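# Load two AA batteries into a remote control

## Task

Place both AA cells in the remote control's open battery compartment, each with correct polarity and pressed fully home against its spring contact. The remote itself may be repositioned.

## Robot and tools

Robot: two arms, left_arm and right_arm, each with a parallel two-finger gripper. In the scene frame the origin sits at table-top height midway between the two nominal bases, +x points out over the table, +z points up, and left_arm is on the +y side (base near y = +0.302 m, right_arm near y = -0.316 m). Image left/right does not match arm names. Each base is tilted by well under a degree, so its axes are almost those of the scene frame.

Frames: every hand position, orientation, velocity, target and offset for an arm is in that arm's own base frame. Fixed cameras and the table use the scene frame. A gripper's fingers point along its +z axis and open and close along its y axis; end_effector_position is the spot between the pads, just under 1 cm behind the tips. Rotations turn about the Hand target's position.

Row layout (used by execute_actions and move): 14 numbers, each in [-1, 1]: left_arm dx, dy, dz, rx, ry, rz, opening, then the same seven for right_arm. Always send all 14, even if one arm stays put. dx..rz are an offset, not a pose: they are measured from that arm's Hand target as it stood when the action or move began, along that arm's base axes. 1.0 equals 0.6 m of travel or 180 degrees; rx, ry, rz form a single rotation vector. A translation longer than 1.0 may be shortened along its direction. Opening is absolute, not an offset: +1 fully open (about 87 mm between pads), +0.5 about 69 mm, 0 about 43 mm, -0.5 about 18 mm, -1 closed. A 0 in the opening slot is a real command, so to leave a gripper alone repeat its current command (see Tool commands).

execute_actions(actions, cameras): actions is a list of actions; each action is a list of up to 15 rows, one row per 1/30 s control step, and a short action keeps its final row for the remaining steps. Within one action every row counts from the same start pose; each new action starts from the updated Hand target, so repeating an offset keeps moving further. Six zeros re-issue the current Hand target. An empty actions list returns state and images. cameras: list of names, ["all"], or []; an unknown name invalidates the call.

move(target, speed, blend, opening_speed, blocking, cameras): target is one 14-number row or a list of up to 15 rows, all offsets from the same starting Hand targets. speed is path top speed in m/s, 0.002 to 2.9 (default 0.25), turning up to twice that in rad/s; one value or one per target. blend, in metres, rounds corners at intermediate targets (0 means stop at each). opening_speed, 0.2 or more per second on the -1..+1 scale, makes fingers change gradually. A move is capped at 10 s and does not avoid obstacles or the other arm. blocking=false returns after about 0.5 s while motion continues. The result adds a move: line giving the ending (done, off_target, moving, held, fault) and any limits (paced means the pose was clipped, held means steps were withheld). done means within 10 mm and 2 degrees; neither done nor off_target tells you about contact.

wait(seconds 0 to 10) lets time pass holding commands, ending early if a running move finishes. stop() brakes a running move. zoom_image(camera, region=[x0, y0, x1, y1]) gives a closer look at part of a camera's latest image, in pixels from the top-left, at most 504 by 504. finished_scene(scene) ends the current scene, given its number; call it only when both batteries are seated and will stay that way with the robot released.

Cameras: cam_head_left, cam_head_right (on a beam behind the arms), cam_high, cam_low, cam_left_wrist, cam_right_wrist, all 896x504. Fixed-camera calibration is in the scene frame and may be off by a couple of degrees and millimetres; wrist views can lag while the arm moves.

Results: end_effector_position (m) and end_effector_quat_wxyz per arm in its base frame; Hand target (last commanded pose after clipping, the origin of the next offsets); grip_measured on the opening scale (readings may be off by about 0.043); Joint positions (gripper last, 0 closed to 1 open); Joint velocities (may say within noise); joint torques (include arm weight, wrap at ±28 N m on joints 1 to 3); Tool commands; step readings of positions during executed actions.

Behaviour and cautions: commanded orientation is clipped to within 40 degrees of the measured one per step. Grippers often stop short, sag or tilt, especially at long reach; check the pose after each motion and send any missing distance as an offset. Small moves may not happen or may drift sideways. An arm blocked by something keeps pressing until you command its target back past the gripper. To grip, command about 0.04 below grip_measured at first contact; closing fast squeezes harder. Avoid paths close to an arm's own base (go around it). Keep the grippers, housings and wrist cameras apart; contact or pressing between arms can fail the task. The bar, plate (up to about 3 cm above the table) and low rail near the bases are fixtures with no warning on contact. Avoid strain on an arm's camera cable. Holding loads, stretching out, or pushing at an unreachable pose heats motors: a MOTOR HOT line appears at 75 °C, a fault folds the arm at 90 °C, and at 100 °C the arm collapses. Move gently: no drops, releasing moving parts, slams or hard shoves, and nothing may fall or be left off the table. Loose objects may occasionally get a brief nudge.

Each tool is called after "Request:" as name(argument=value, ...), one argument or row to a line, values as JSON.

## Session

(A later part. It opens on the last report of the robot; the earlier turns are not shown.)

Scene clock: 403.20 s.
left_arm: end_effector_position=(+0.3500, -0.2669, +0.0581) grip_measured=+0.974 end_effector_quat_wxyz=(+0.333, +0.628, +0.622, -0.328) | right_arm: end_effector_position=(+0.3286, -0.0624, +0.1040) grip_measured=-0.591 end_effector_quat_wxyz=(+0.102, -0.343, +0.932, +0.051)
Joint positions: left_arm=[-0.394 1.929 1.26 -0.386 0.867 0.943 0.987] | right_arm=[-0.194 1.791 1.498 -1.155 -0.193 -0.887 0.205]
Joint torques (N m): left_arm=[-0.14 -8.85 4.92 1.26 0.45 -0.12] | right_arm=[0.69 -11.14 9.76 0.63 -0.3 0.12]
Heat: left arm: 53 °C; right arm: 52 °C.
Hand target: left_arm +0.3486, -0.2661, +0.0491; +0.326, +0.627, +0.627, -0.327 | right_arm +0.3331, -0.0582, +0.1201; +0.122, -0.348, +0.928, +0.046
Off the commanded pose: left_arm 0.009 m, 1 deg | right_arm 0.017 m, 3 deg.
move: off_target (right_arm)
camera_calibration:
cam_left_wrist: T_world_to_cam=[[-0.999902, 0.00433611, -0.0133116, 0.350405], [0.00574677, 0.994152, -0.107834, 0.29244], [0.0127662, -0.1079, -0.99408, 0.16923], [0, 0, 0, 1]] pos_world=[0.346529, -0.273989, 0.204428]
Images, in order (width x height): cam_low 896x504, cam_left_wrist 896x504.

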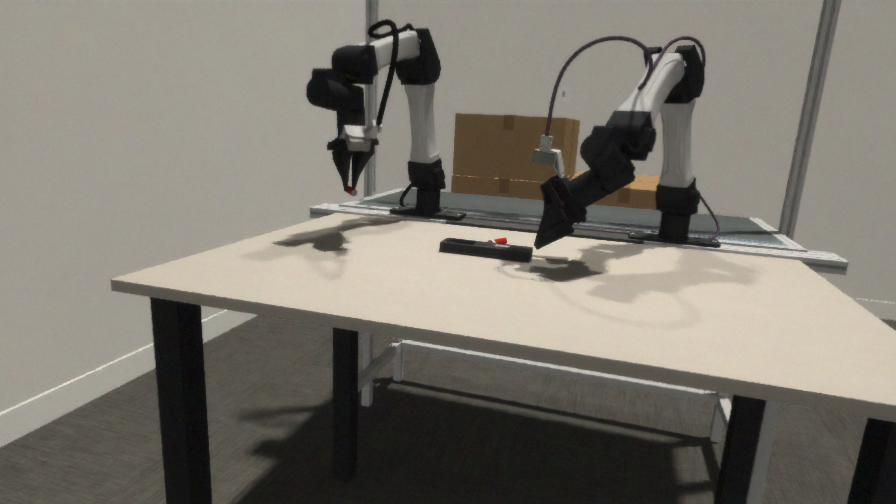

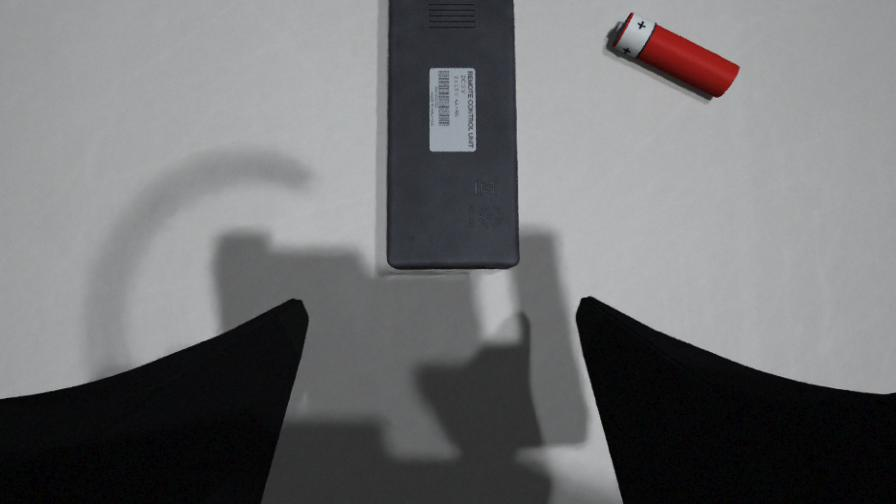

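Request:
move(
  target=[-0.0035,-0.0665,-0.0502,0,0,0,1, -0.0075,-0.007,-0.0265,0,0,0,-0.72],
  speed=0.1,
  cameras=["cam_left_wrist", "cam_low"],
)

Request:
zoom_image(
  camera="cam_low",
  region=[430, 130, 590, 280],
)

Scene clock: 416.33 s.
left_arm: end_effector_position=(+0.3484, -0.3064, +0.0291) grip_measured=+0.974 end_effector_quat_wxyz=(+0.333, +0.628, +0.622, -0.328) | right_arm: end_effector_position=(+0.3281, -0.0624, +0.0980) grip_measured=-0.591 end_effector_quat_wxyz=(+0.106, -0.345, +0.931, +0.049)
Joint positions: left_arm=[-0.488 2.019 1.244 -0.19 0.817 0.822 0.987] | right_arm=[-0.194 1.781 1.462 -1.119 -0.194 -0.89 0.205]
Joint torques (N m): left_arm=[0.02 -9.21 4.7 1.4 0.37 -0.02] | right_arm=[-0.68 -11.04 6.19 0.91 -0.32 0]
Heat: left arm: 53 °C; right arm: 53 °C.
Hand target: left_arm +0.3465, -0.3059, +0.0188; +0.326, +0.627, +0.627, -0.327 | right_arm +0.3287, -0.0623, +0.1043; +0.122, -0.348, +0.928, +0.046
Off the commanded pose: left_arm 0.010 m, 1 deg | right_arm 0.006 m, 2 deg.
move: done
camera_calibration:
cam_left_wrist: T_world_to_cam=[[-0.999902, 0.00359684, -0.0135412, 0.348299], [0.00504844, 0.994057, -0.108741, 0.328763], [0.0130696, -0.108799, -0.993978, 0.135781], [0, 0, 0, 1]] pos_world=[0.34483, -0.313289, 0.175429]
Images, in order (width x height): cam_low 896x504, cam_left_wrist 896x504.

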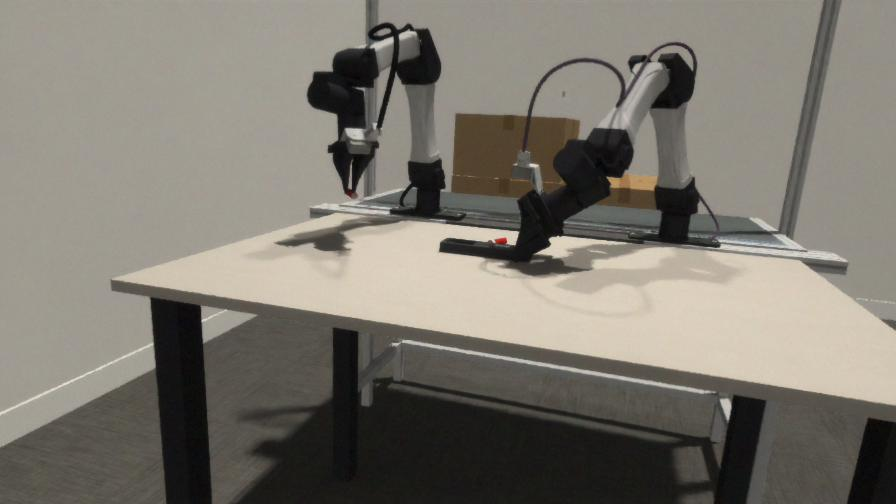

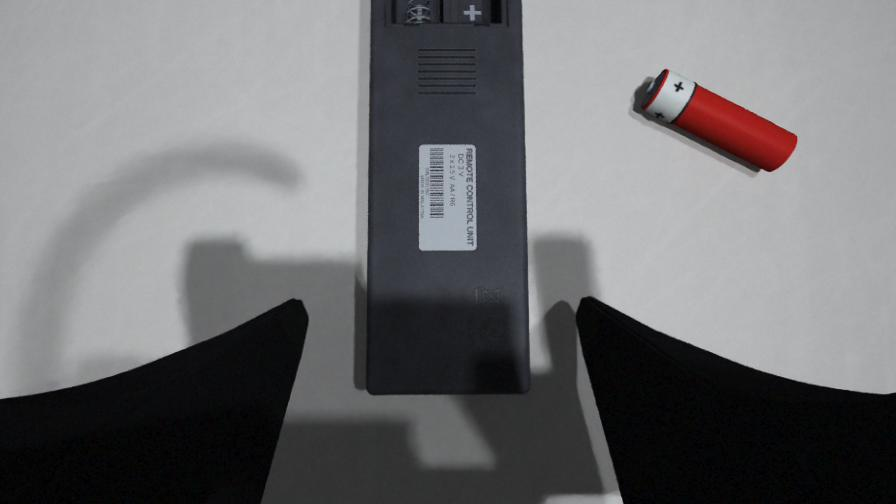

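Scaled by 3.150.

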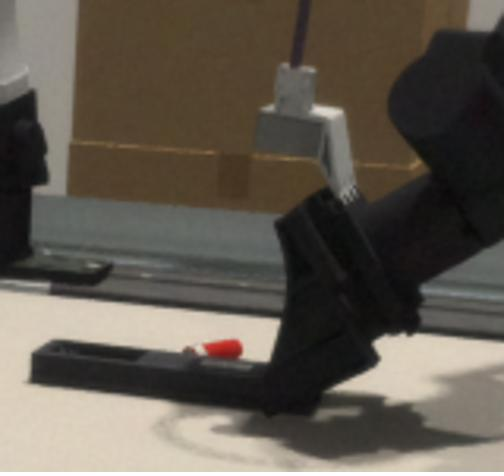

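Request:
move(
  target=[0,0,-0.0125,0,0,0,0.6, 0,0,0,0,0,0,-0.72],
  speed=0.06,
  cameras=["cam_left_wrist", "cam_low"],
)

Request:
zoom_image(
  camera="cam_low",
  region=[430, 130, 590, 280],
)

Scene clock: 419.50 s.
left_arm: end_effector_position=(+0.3512, -0.3080, +0.0262) grip_measured=+0.600 end_effector_quat_wxyz=(+0.340, +0.629, +0.618, -0.326) | right_arm: end_effector_position=(+0.3281, -0.0624, +0.0980) grip_measured=-0.591 end_effector_quat_wxyz=(+0.106, -0.345, +0.931, +0.049)
Joint positions: left_arm=[-0.488 2.028 1.236 -0.156 0.817 0.821 0.8] | right_arm=[-0.194 1.781 1.462 -1.119 -0.194 -0.89 0.205]
Joint torques (N m): left_arm=[-0.08 -8.62 4.38 1.32 0.37 -0.11] | right_arm=[-0.69 -11.04 6.19 0.92 -0.32 0]
Heat: left arm: 53 °C; right arm: 54 °C.
Hand target: left_arm +0.3465, -0.3059, +0.0115; +0.326, +0.627, +0.627, -0.327 | right_arm +0.3286, -0.0623, +0.1043; +0.122, -0.348, +0.928, +0.046
Off the commanded pose: left_arm 0.016 m, 2 deg | right_arm 0.006 m, 2 deg.
move: off_target (left_arm)
camera_calibration:
cam_left_wrist: T_world_to_cam=[[-0.999586, 0.00339693, -0.0285558, 0.35138], [0.00671875, 0.993103, -0.11705, 0.32939], [0.0279613, -0.117194, -0.992715, 0.124766], [0, 0, 0, 1]] pos_world=[0.345533, -0.31369, 0.172447]
Images, in order (width x height): cam_low 896x504, cam_left_wrist 896x504.

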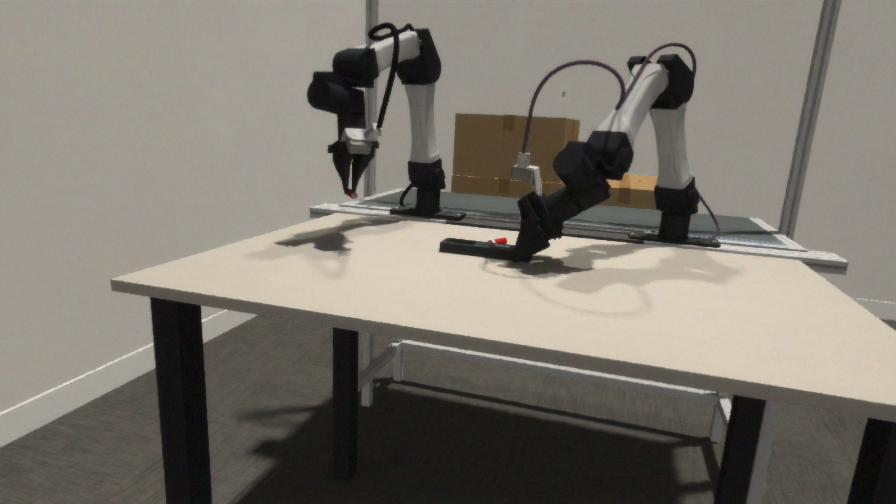

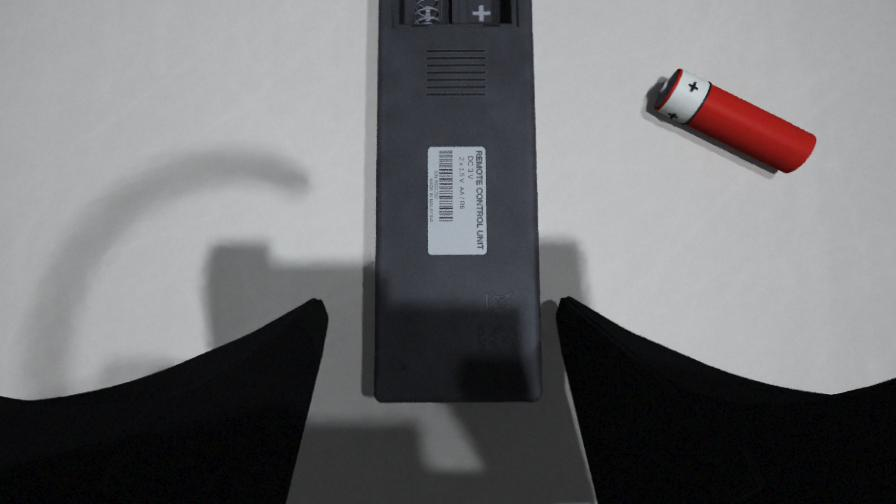

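Scaled by 3.150.

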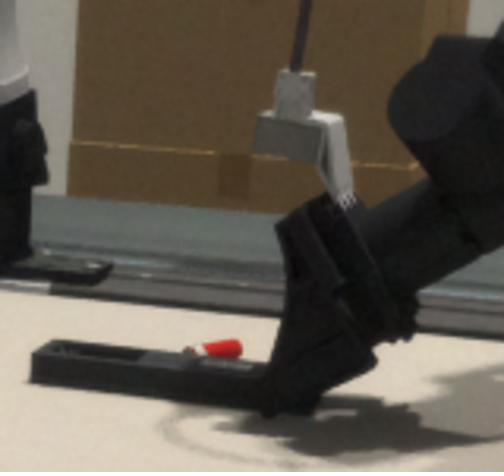

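Request:
move(
  target=[-0.0085,0,0,0,0,0,0.4, 0,0,0,0,0,0,-0.72],
  speed=0.06,
  cameras=["cam_left_wrist"],
)

Scene clock: 423.13 s.
left_arm: end_effector_position=(+0.3500, -0.3094, +0.0252) grip_measured=+0.400 end_effector_quat_wxyz=(+0.345, +0.627, +0.615, -0.331) | right_arm: end_effector_position=(+0.3281, -0.0624, +0.0980) grip_measured=-0.591 end_effector_quat_wxyz=(+0.106, -0.345, +0.931, +0.049)
Joint positions: left_arm=[-0.488 2.028 1.22 -0.124 0.829 0.812 0.7] | right_arm=[-0.194 1.781 1.462 -1.119 -0.194 -0.89 0.205]
Joint torques (N m): left_arm=[-0.58 -10.03 4.07 1.12 0.21 -0.04] | right_arm=[-0.68 -11.03 6.17 0.93 -0.32 0]
Heat: left arm: 53 °C; right arm: 54 °C.
Hand target: left_arm +0.3415, -0.3059, +0.0115; +0.326, +0.627, +0.627, -0.327 | right_arm +0.3286, -0.0623, +0.1043; +0.122, -0.348, +0.928, +0.046
Off the commanded pose: left_arm 0.017 m, 3 deg | right_arm 0.006 m, 2 deg.
move: off_target (left_arm)
camera_calibration:
cam_left_wrist: T_world_to_cam=[[-0.999559, 0.00467693, -0.0293323, 0.350474], [0.00852568, 0.991147, -0.132496, 0.329822], [0.0284529, -0.132687, -0.990749, 0.118685], [0, 0, 0, 1]] pos_world=[0.344131, -0.312793, 0.171567]
Images, in order (width x height): cam_left_wrist 896x504.

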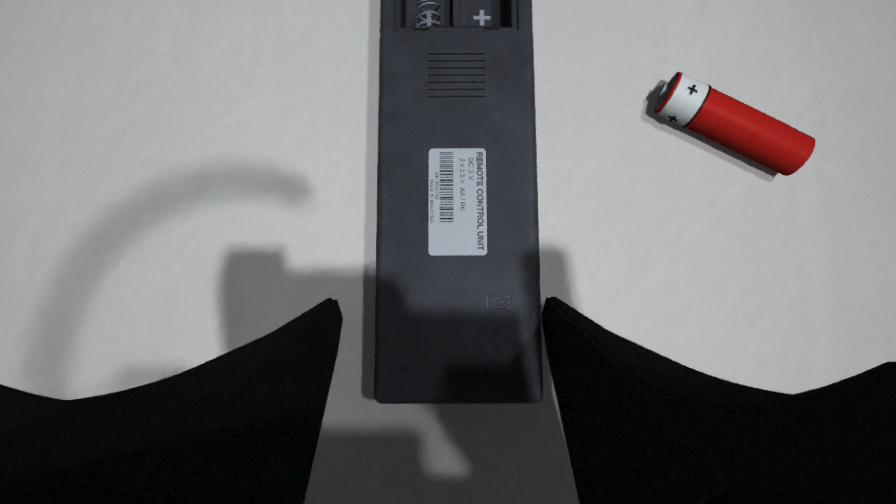

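Request:
move(
  target=[0,0,0,0,0,0,0.0, 0,0,0,0,0,0,-0.72],
  speed=0.06,
  opening_speed=0.3,
  cameras=["cam_left_wrist", "cam_low"],
)

Scene clock: 426.93 s.
left_arm: end_effector_position=(+0.3501, -0.3096, +0.0254) grip_measured=+0.069 end_effector_quat_wxyz=(+0.345, +0.626, +0.615, -0.331) | right_arm: end_effector_position=(+0.3281, -0.0624, +0.0980) grip_measured=-0.591 end_effector_quat_wxyz=(+0.106, -0.345, +0.931, +0.049)
Joint positions: left_arm=[-0.488 2.028 1.22 -0.123 0.83 0.811 0.534] | right_arm=[-0.194 1.781 1.462 -1.119 -0.194 -0.89 0.205]
Joint torques (N m): left_arm=[-0.55 -10 3.85 1.14 0.22 -0.08] | right_arm=[-0.69 -11.04 6.19 0.93 -0.32 0.01]
Heat: left arm: 53 °C; right arm: 55 °C.
Hand target: left_arm +0.3415, -0.3059, +0.0115; +0.326, +0.627, +0.627, -0.327 | right_arm +0.3286, -0.0623, +0.1043; +0.122, -0.348, +0.928, +0.046
Off the commanded pose: left_arm 0.017 m, 3 deg | right_arm 0.006 m, 2 deg.
move: off_target (left_arm)
camera_calibration:
cam_left_wrist: T_world_to_cam=[[-0.999554, 0.00452548, -0.0295209, 0.350564], [0.0084237, 0.99104, -0.133296, 0.330086], [0.0286531, -0.133485, -0.990637, 0.11853], [0, 0, 0, 1]] pos_world=[0.344231, -0.312893, 0.171768]
Images, in order (width x height): cam_low 896x504, cam_left_wrist 896x504.

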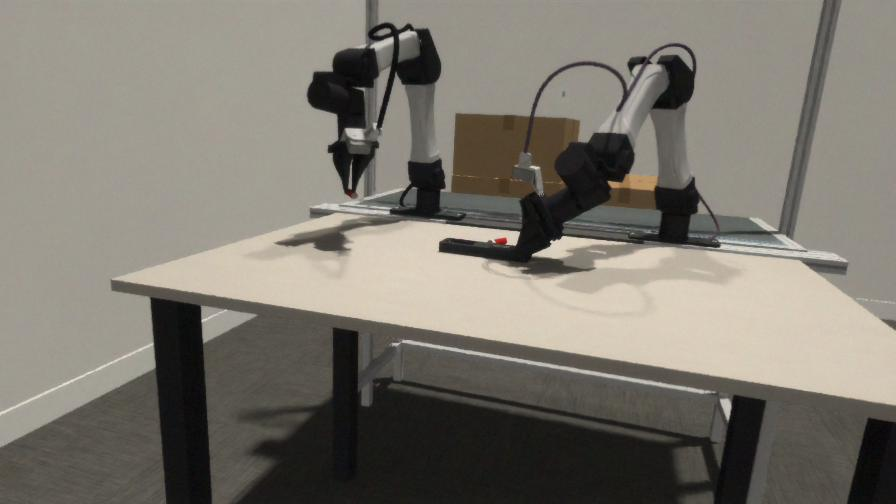

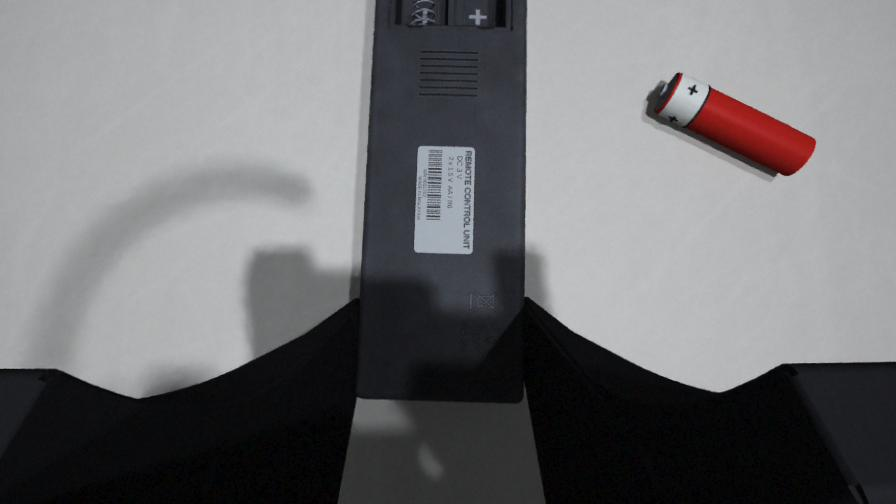

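Request:
move(
  target=[
    [0.0,0,0.0475,0,0,0,0.0, 0,0,0,0,0,0,-0.72],
    [-0.0608,-0.0068,0.0475,0,0,0.111,0.0, 0,0,0,0,0,0,-0.72],
  ],
  speed=0.1,
  cameras=["cam_left_wrist", "cam_low", "cam_head_left"],
)

Scene clock: 445.40 s.
left_arm: end_effector_position=(+0.3036, -0.3081, +0.0288) grip_measured=+0.067 end_effector_quat_wxyz=(+0.361, +0.511, +0.732, -0.269) | right_arm: end_effector_position=(+0.3281, -0.0624, +0.0980) grip_measured=-0.591 end_effector_quat_wxyz=(+0.106, -0.345, +0.931, +0.049)
Joint positions: left_arm=[-0.635 1.795 0.894 0.166 0.482 0.365 0.533] | right_arm=[-0.194 1.781 1.462 -1.119 -0.194 -0.89 0.205]
Joint torques (N m): left_arm=[-0.35 -11.9 4.83 1.78 0.09 -0.16] | right_arm=[-0.69 -11.02 6.17 0.93 -0.32 0]
Heat: left arm: 52 °C; right arm: 57 °C.
Hand target: left_arm +0.3050, -0.3099, +0.0399; +0.378, +0.509, +0.726, -0.265 | right_arm +0.3286, -0.0623, +0.1043; +0.122, -0.348, +0.928, +0.046
Off the commanded pose: left_arm 0.011 m, 2 deg | right_arm 0.006 m, 2 deg.
move: off_target (left_arm)
camera_calibration:
cam_left_wrist: T_world_to_cam=[[-0.942406, -0.333814, 0.0209417, 0.181086], [-0.334451, 0.939828, -0.0697564, 0.415948], [0.00360402, -0.0727429, -0.997344, 0.14994], [0, 0, 0, 1]] pos_world=[0.30923, -0.319563, 0.174764]
Images, in order (width x height): cam_head_left 896x504, cam_low 896x504, cam_left_wrist 896x504.

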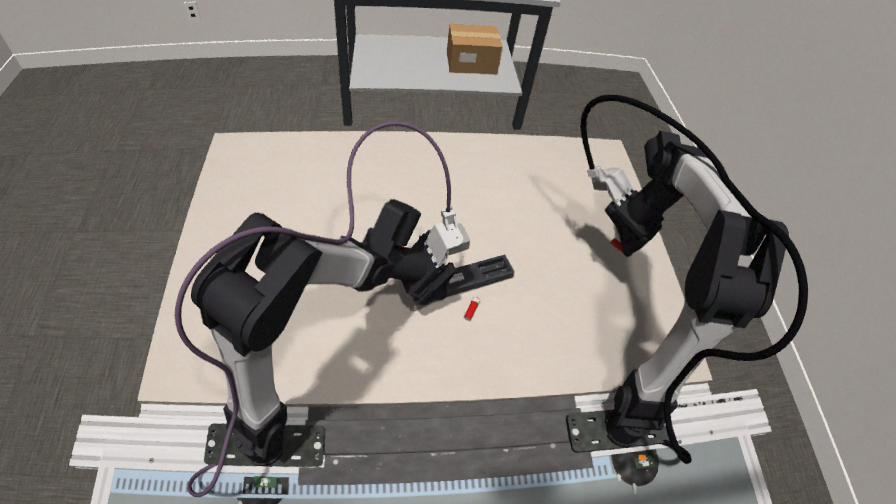

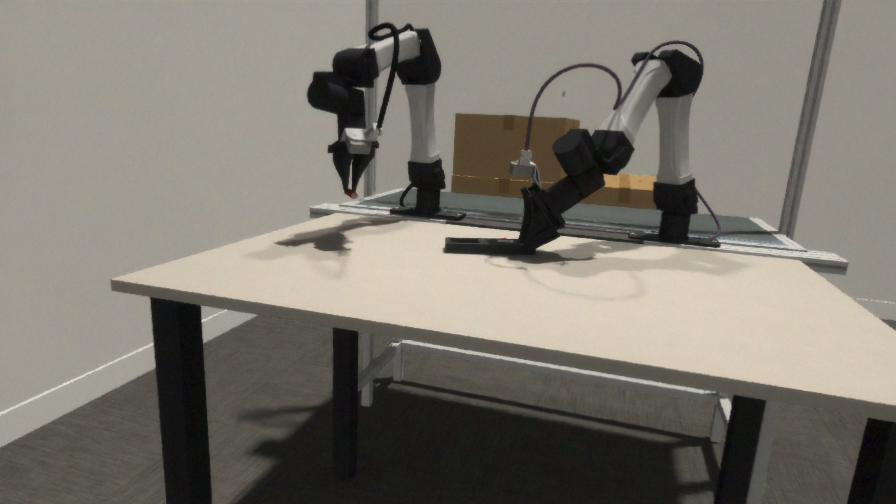

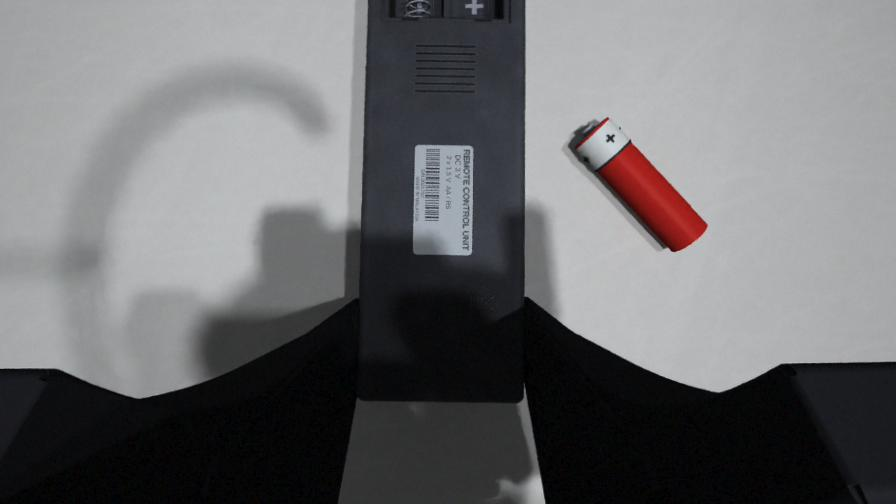

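Request:
move(
  target=[0,0,-0.034,-0.0183,-0.0067,0,0.0, 0,0,0,0,0,0,-0.72],
  speed=0.06,
  cameras=["cam_left_wrist", "cam_low"],
)

Request:
zoom_image(
  camera="cam_low",
  region=[430, 130, 590, 280],
)

Scene clock: 453.23 s.
left_arm: end_effector_position=(+0.3053, -0.3114, +0.0252) grip_measured=+0.065 end_effector_quat_wxyz=(+0.402, +0.503, +0.713, -0.276) | right_arm: end_effector_position=(+0.3281, -0.0624, +0.0980) grip_measured=-0.591 end_effector_quat_wxyz=(+0.106, -0.345, +0.931, +0.049)
Joint positions: left_arm=[-0.635 1.805 0.804 0.366 0.487 0.344 0.533] | right_arm=[-0.194 1.781 1.462 -1.119 -0.194 -0.89 0.205]
Joint torques (N m): left_arm=[0.75 -7.2 4.67 1.94 0.36 -0.08] | right_arm=[-0.68 -11.04 6.17 0.93 -0.32 0]
Heat: left arm: 53 °C; right arm: 57 °C.
Hand target: left_arm +0.3050, -0.3100, +0.0197; +0.400, +0.501, +0.714, -0.281 | right_arm +0.3286, -0.0623, +0.1043; +0.122, -0.348, +0.928, +0.046
Off the commanded pose: left_arm 0.006 m, 1 deg | right_arm 0.006 m, 2 deg.
move: done
camera_calibration:
cam_left_wrist: T_world_to_cam=[[-0.940039, -0.340742, -0.0148684, 0.179789], [-0.334539, 0.929661, -0.154318, 0.41837], [0.0664052, -0.140091, -0.987909, 0.105732], [0, 0, 0, 1]] pos_world=[0.301949, -0.312868, 0.171689]
Images, in order (width x height): cam_low 896x504, cam_left_wrist 896x504.

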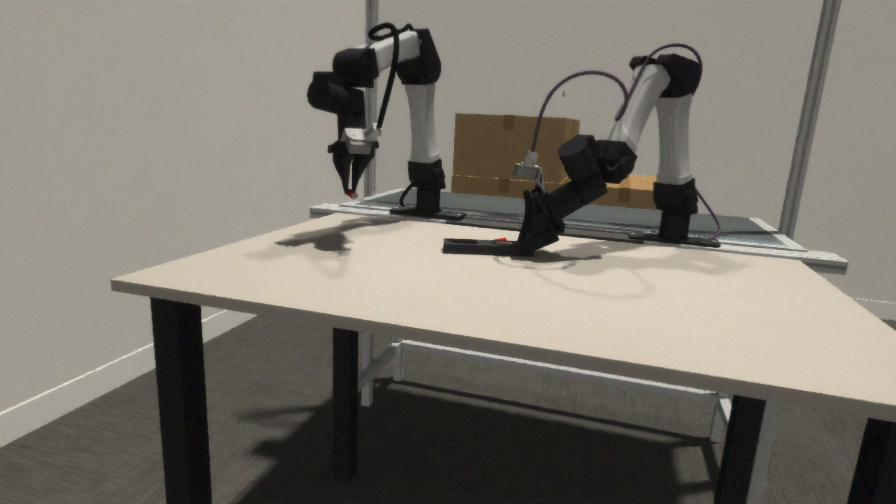

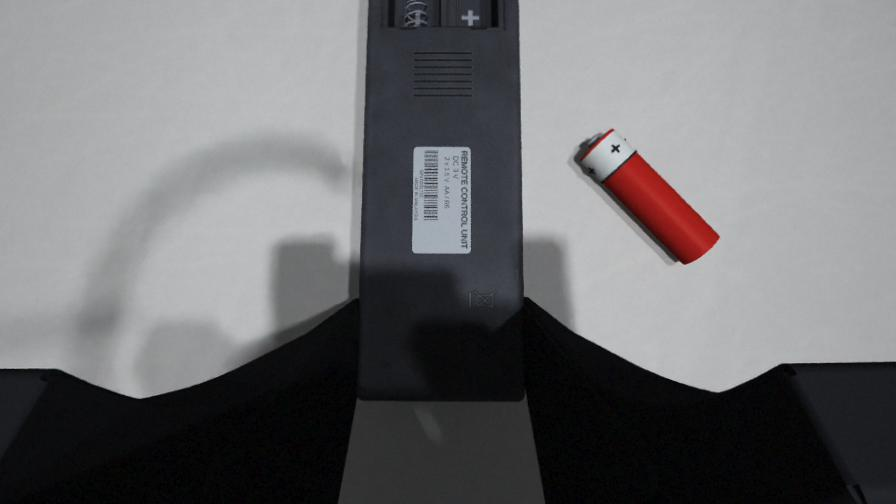

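Scaled by 3.150.

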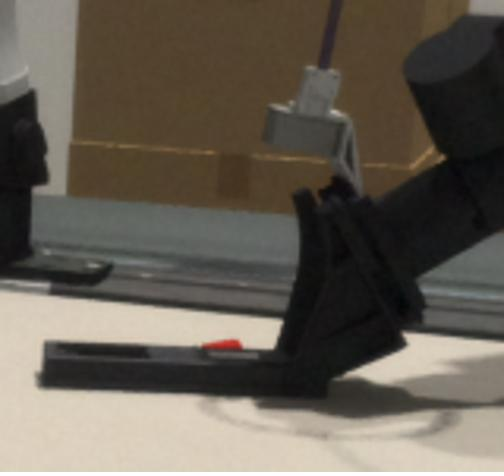

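Request:
move(
  target=[0,0,0,0,0,0,0.0, -0.0015,0.4662,0.0178,0.0234,0.0947,-0.6083,-0.72],
  speed=0.2,
  cameras=["all"],
)

Scene clock: 508.20 s.
left_arm: end_effector_position=(+0.3054, -0.3114, +0.0251) grip_measured=+0.065 end_effector_quat_wxyz=(+0.402, +0.503, +0.713, -0.276) | right_arm: end_effector_position=(+0.3268, +0.2130, +0.1131) grip_measured=-0.591 end_effector_quat_wxyz=(+0.006, +0.563, +0.826, -0.001)
Joint positions: left_arm=[-0.635 1.805 0.804 0.366 0.487 0.344 0.533] | right_arm=[0.476 2.004 1.803 -1.366 0.011 1.672 0.205]
Joint torques (N m): left_arm=[0.85 -7.08 4.63 1.93 0.32 -0.16] | right_arm=[0.29 -8.76 9.42 0.28 -0.02 0.24]
Heat: left arm: 56 °C; right arm: 57 °C.
Hand target: left_arm +0.3050, -0.3100, +0.0196; +0.400, +0.501, +0.714, -0.281 | right_arm +0.3277, +0.2175, +0.1149; +0.000, +0.567, +0.824, +0.000
Off the commanded pose: left_arm 0.006 m, 1 deg | right_arm 0.005 m, 1 deg.
move: done
camera_calibration:
cam_left_wrist: T_world_to_cam=[[-0.940039, -0.340742, -0.0148684, 0.179788], [-0.334539, 0.929661, -0.154318, 0.418355], [0.0664052, -0.140091, -0.987909, 0.105634], [0, 0, 0, 1]] pos_world=[0.301949, -0.312868, 0.171589]
cam_right_wrist: T_world_to_cam=[[-0.934584, -0.355698, 0.00566056, 0.378214], [-0.230639, 0.617956, 0.751622, -0.117972], [-0.270849, 0.701148, -0.659569, 0.155139], [0, 0, 0, 1]] pos_world=[0.368283, 0.0986562, 0.188855]

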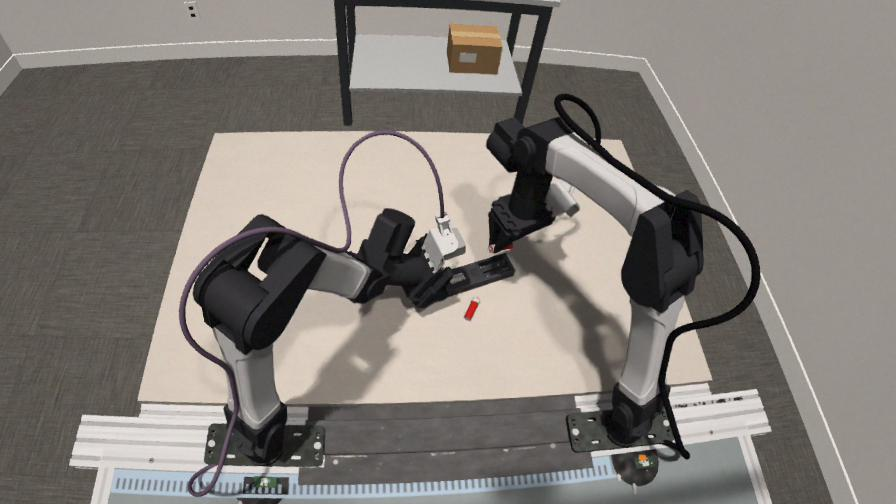

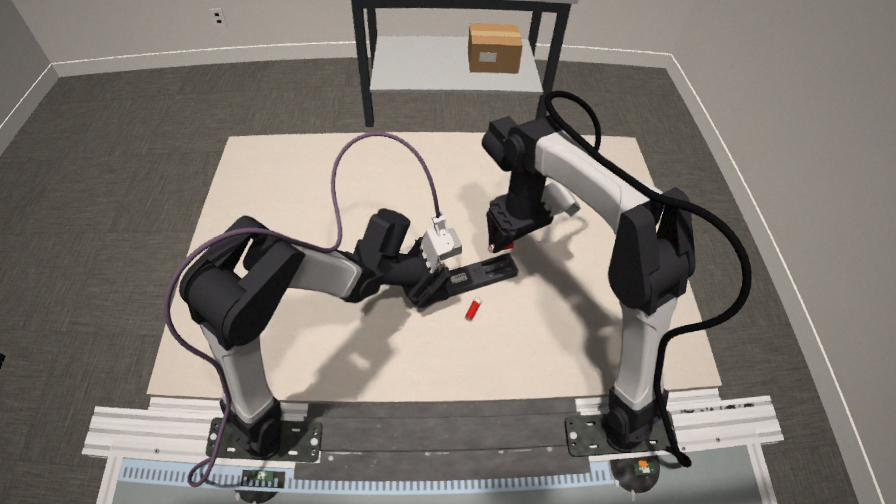

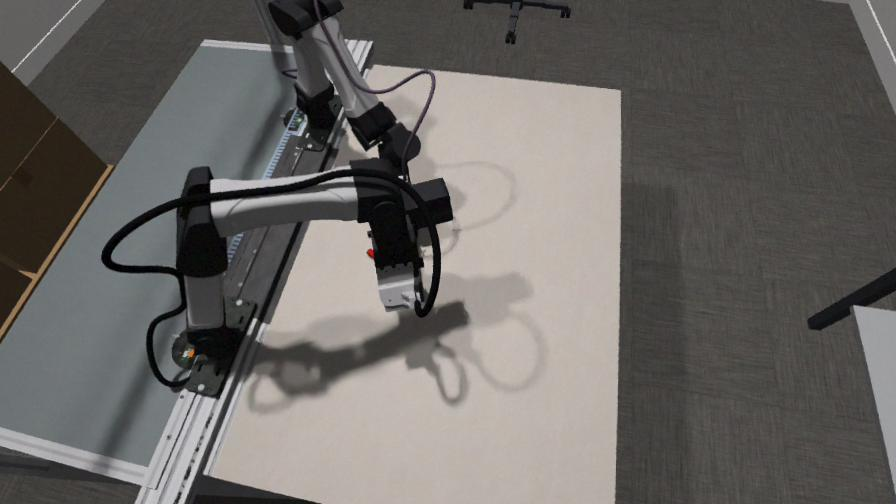

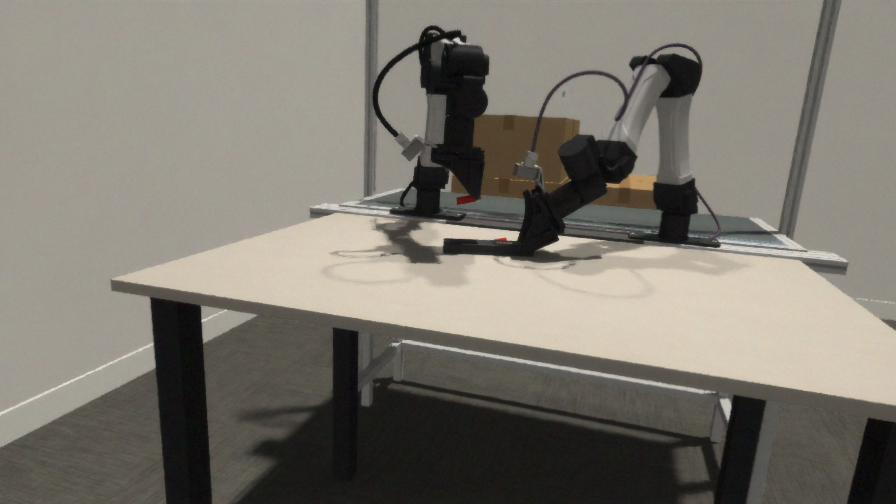

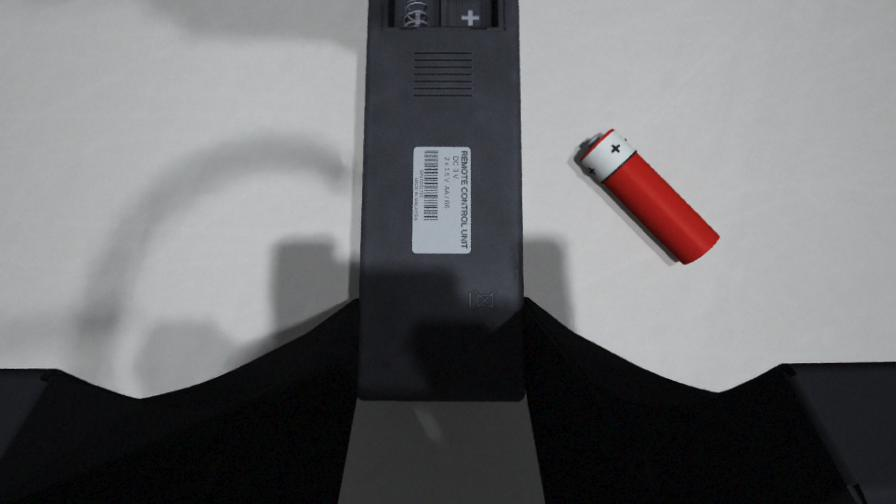

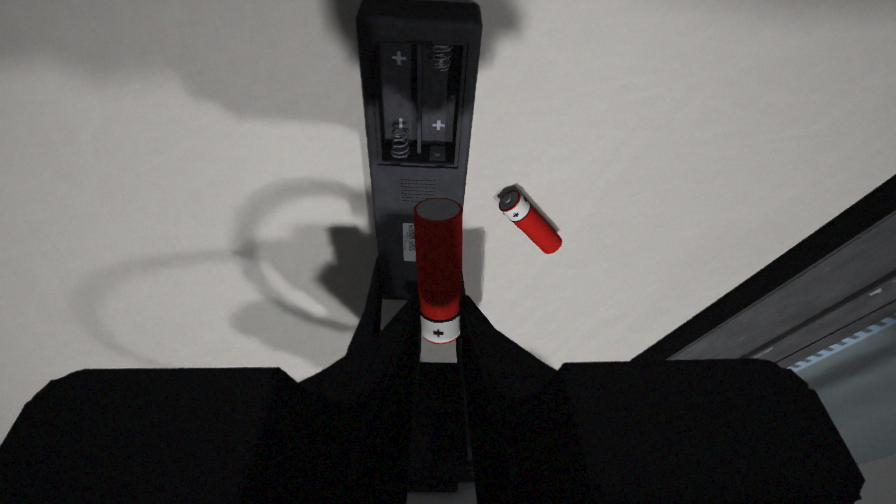

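Request:
zoom_image(
  camera="cam_right_wrist",
  region=[340, 0, 500, 180],
)

Request:
zoom_image(
  camera="cam_right_wrist",
  region=[390, 180, 490, 360],
)

Request:
zoom_image(
  camera="cam_low",
  region=[420, 130, 580, 270],
)

Scaled by 2.800.

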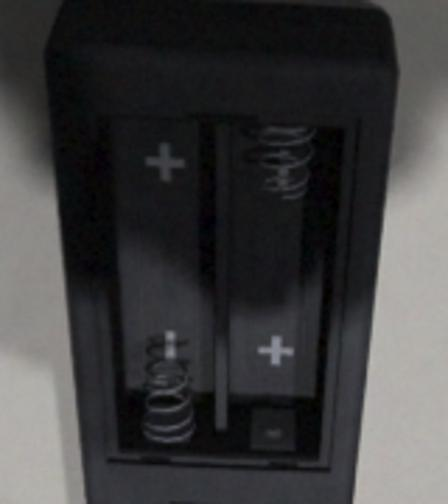

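Scaled by 2.800.

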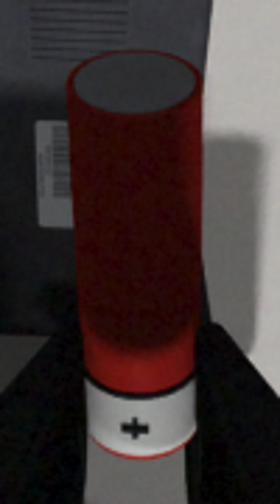

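Scaled by 3.150.

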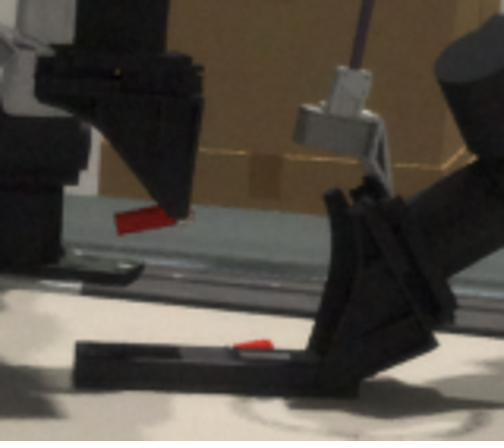

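Request:
move(
  target=[0,0,0,0,0,0,0.0, -0.0008,0.0082,-0.0882,0,0,-0.0244,-0.72],
  speed=0.1,
  cameras=["cam_right_wrist", "cam_low"],
)

Request:
zoom_image(
  camera="cam_right_wrist",
  region=[340, 0, 540, 360],
)

Request:
zoom_image(
  camera="cam_low",
  region=[420, 130, 580, 270],
)

Scene clock: 540.13 s.
left_arm: end_effector_position=(+0.3054, -0.3114, +0.0251) grip_measured=+0.065 end_effector_quat_wxyz=(+0.402, +0.503, +0.713, -0.276) | right_arm: end_effector_position=(+0.3296, +0.2184, +0.0677) grip_measured=-0.591 end_effector_quat_wxyz=(+0.007, +0.595, +0.803, +0.001)
Joint positions: left_arm=[-0.635 1.805 0.804 0.366 0.487 0.344 0.533] | right_arm=[0.486 2.015 1.639 -1.186 0.011 1.762 0.205]
Joint torques (N m): left_arm=[0.72 -7.25 4.74 1.83 0.38 -0.13] | right_arm=[0.57 -9.25 5.98 0.56 -0.02 0.27]
Heat: left arm: 56 °C; right arm: 52 °C.
Hand target: left_arm +0.3050, -0.3100, +0.0196; +0.400, +0.501, +0.714, -0.281 | right_arm +0.3273, +0.2223, +0.0620; +0.000, +0.598, +0.801, +0.000
Off the commanded pose: left_arm 0.006 m, 1 deg | right_arm 0.007 m, 1 deg.
move: done
camera_calibration:
cam_right_wrist: T_world_to_cam=[[-0.95996, -0.280138, 0.000589128, 0.375178], [-0.184059, 0.632304, 0.752538, -0.10502], [-0.211187, 0.722298, -0.658548, 0.0978528], [0, 0, 0, 1]] pos_world=[0.361491, 0.100827, 0.143251]
Images, in order (width x height): cam_low 896x504, cam_right_wrist 896x504.

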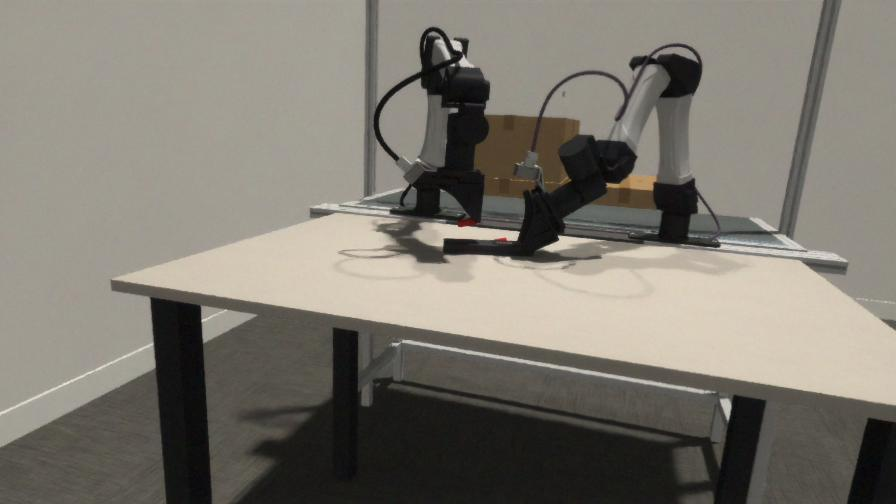

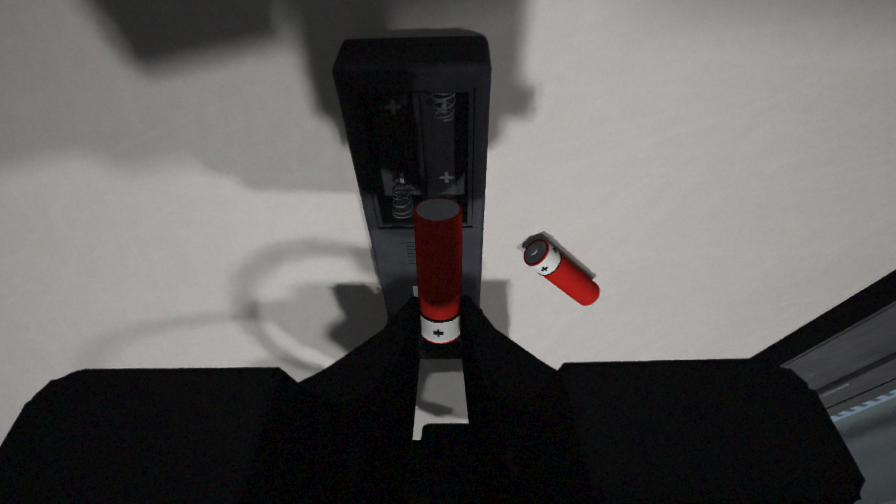

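Scaled by 1.400.

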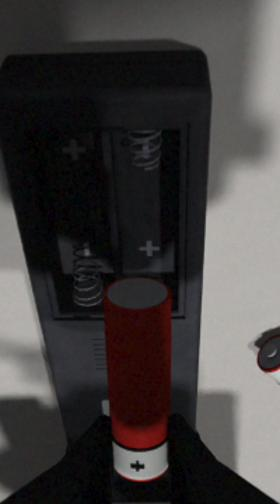

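Scaled by 3.150.

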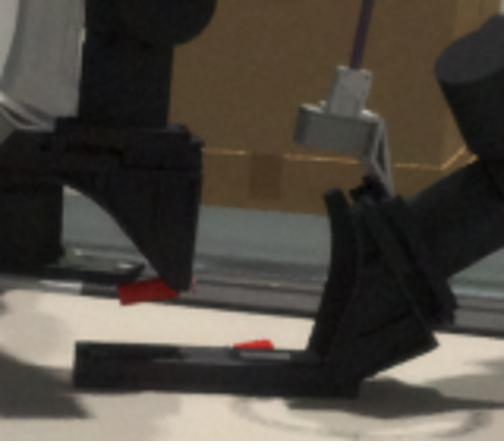

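Request:
move(
  target=[0,0,0,0,0,0,0.0, -0.0032,-0.001,-0.0642,0,0,0,-0.72],
  speed=0.06,
  cameras=["cam_right_wrist", "cam_low"],
)

Request:
zoom_image(
  camera="cam_right_wrist",
  region=[320, 60, 560, 380],
)

Request:
zoom_image(
  camera="cam_low",
  region=[430, 190, 540, 270],
)

Scene clock: 551.27 s.
left_arm: end_effector_position=(+0.3051, -0.3116, +0.0252) grip_measured=+0.065 end_effector_quat_wxyz=(+0.402, +0.504, +0.713, -0.277) | right_arm: end_effector_position=(+0.3271, +0.2175, +0.0317) grip_measured=-0.591 end_effector_quat_wxyz=(+0.005, +0.596, +0.803, +0.001)
Joint positions: left_arm=[-0.635 1.805 0.804 0.366 0.489 0.344 0.533] | right_arm=[0.486 2.037 1.524 -1.053 0.008 1.763 0.205]
Joint torques (N m): left_arm=[0.79 -7.16 4.66 1.85 0.39 -0.16] | right_arm=[0.68 -8.84 5.48 0.68 0.01 0.27]
Heat: left arm: 57 °C; right arm: 52 °C.
Hand target: left_arm +0.3050, -0.3100, +0.0195; +0.400, +0.501, +0.714, -0.281 | right_arm +0.3253, +0.2217, +0.0234; +0.000, +0.598, +0.801, +0.000
Off the commanded pose: left_arm 0.006 m, 1 deg | right_arm 0.009 m, 1 deg.
move: done
camera_calibration:
cam_right_wrist: T_world_to_cam=[[-0.960145, -0.279473, 0.00406811, 0.37236], [-0.180746, 0.631934, 0.753652, -0.0789093], [-0.213196, 0.72288, -0.657262, 0.0747023], [0, 0, 0, 1]] pos_world=[0.359183, 0.099929, 0.107054]
Images, in order (width x height): cam_low 896x504, cam_right_wrist 896x504.

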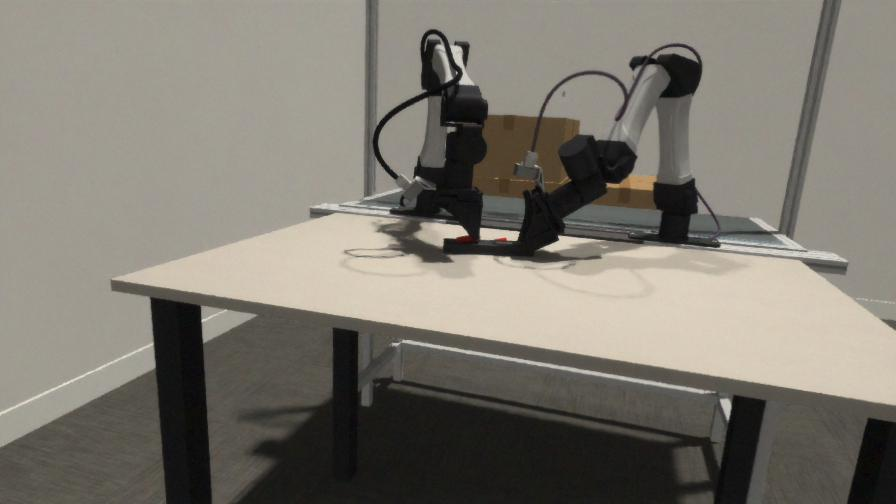

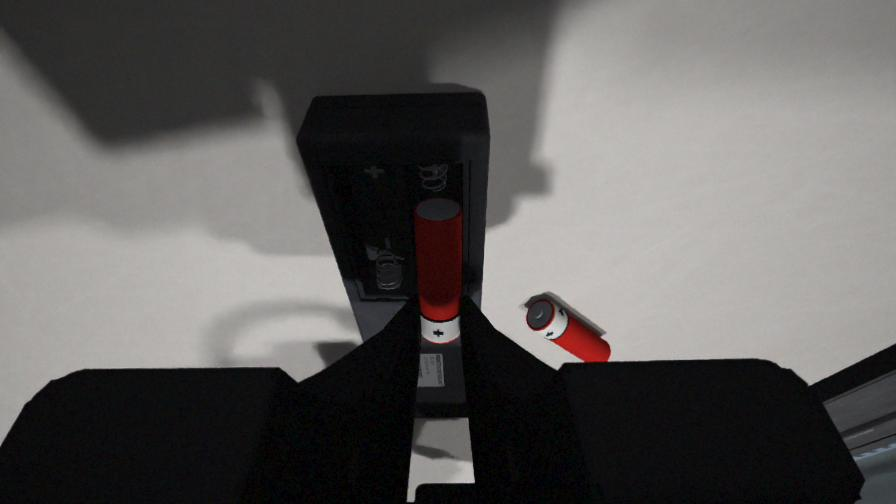

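Scaled by 1.575.

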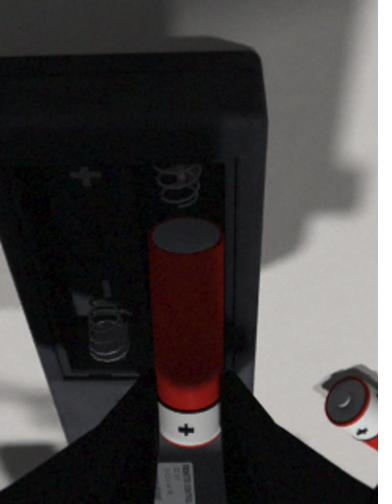

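Scaled by 4.582.

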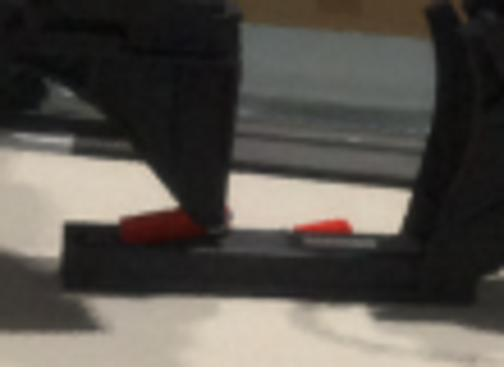

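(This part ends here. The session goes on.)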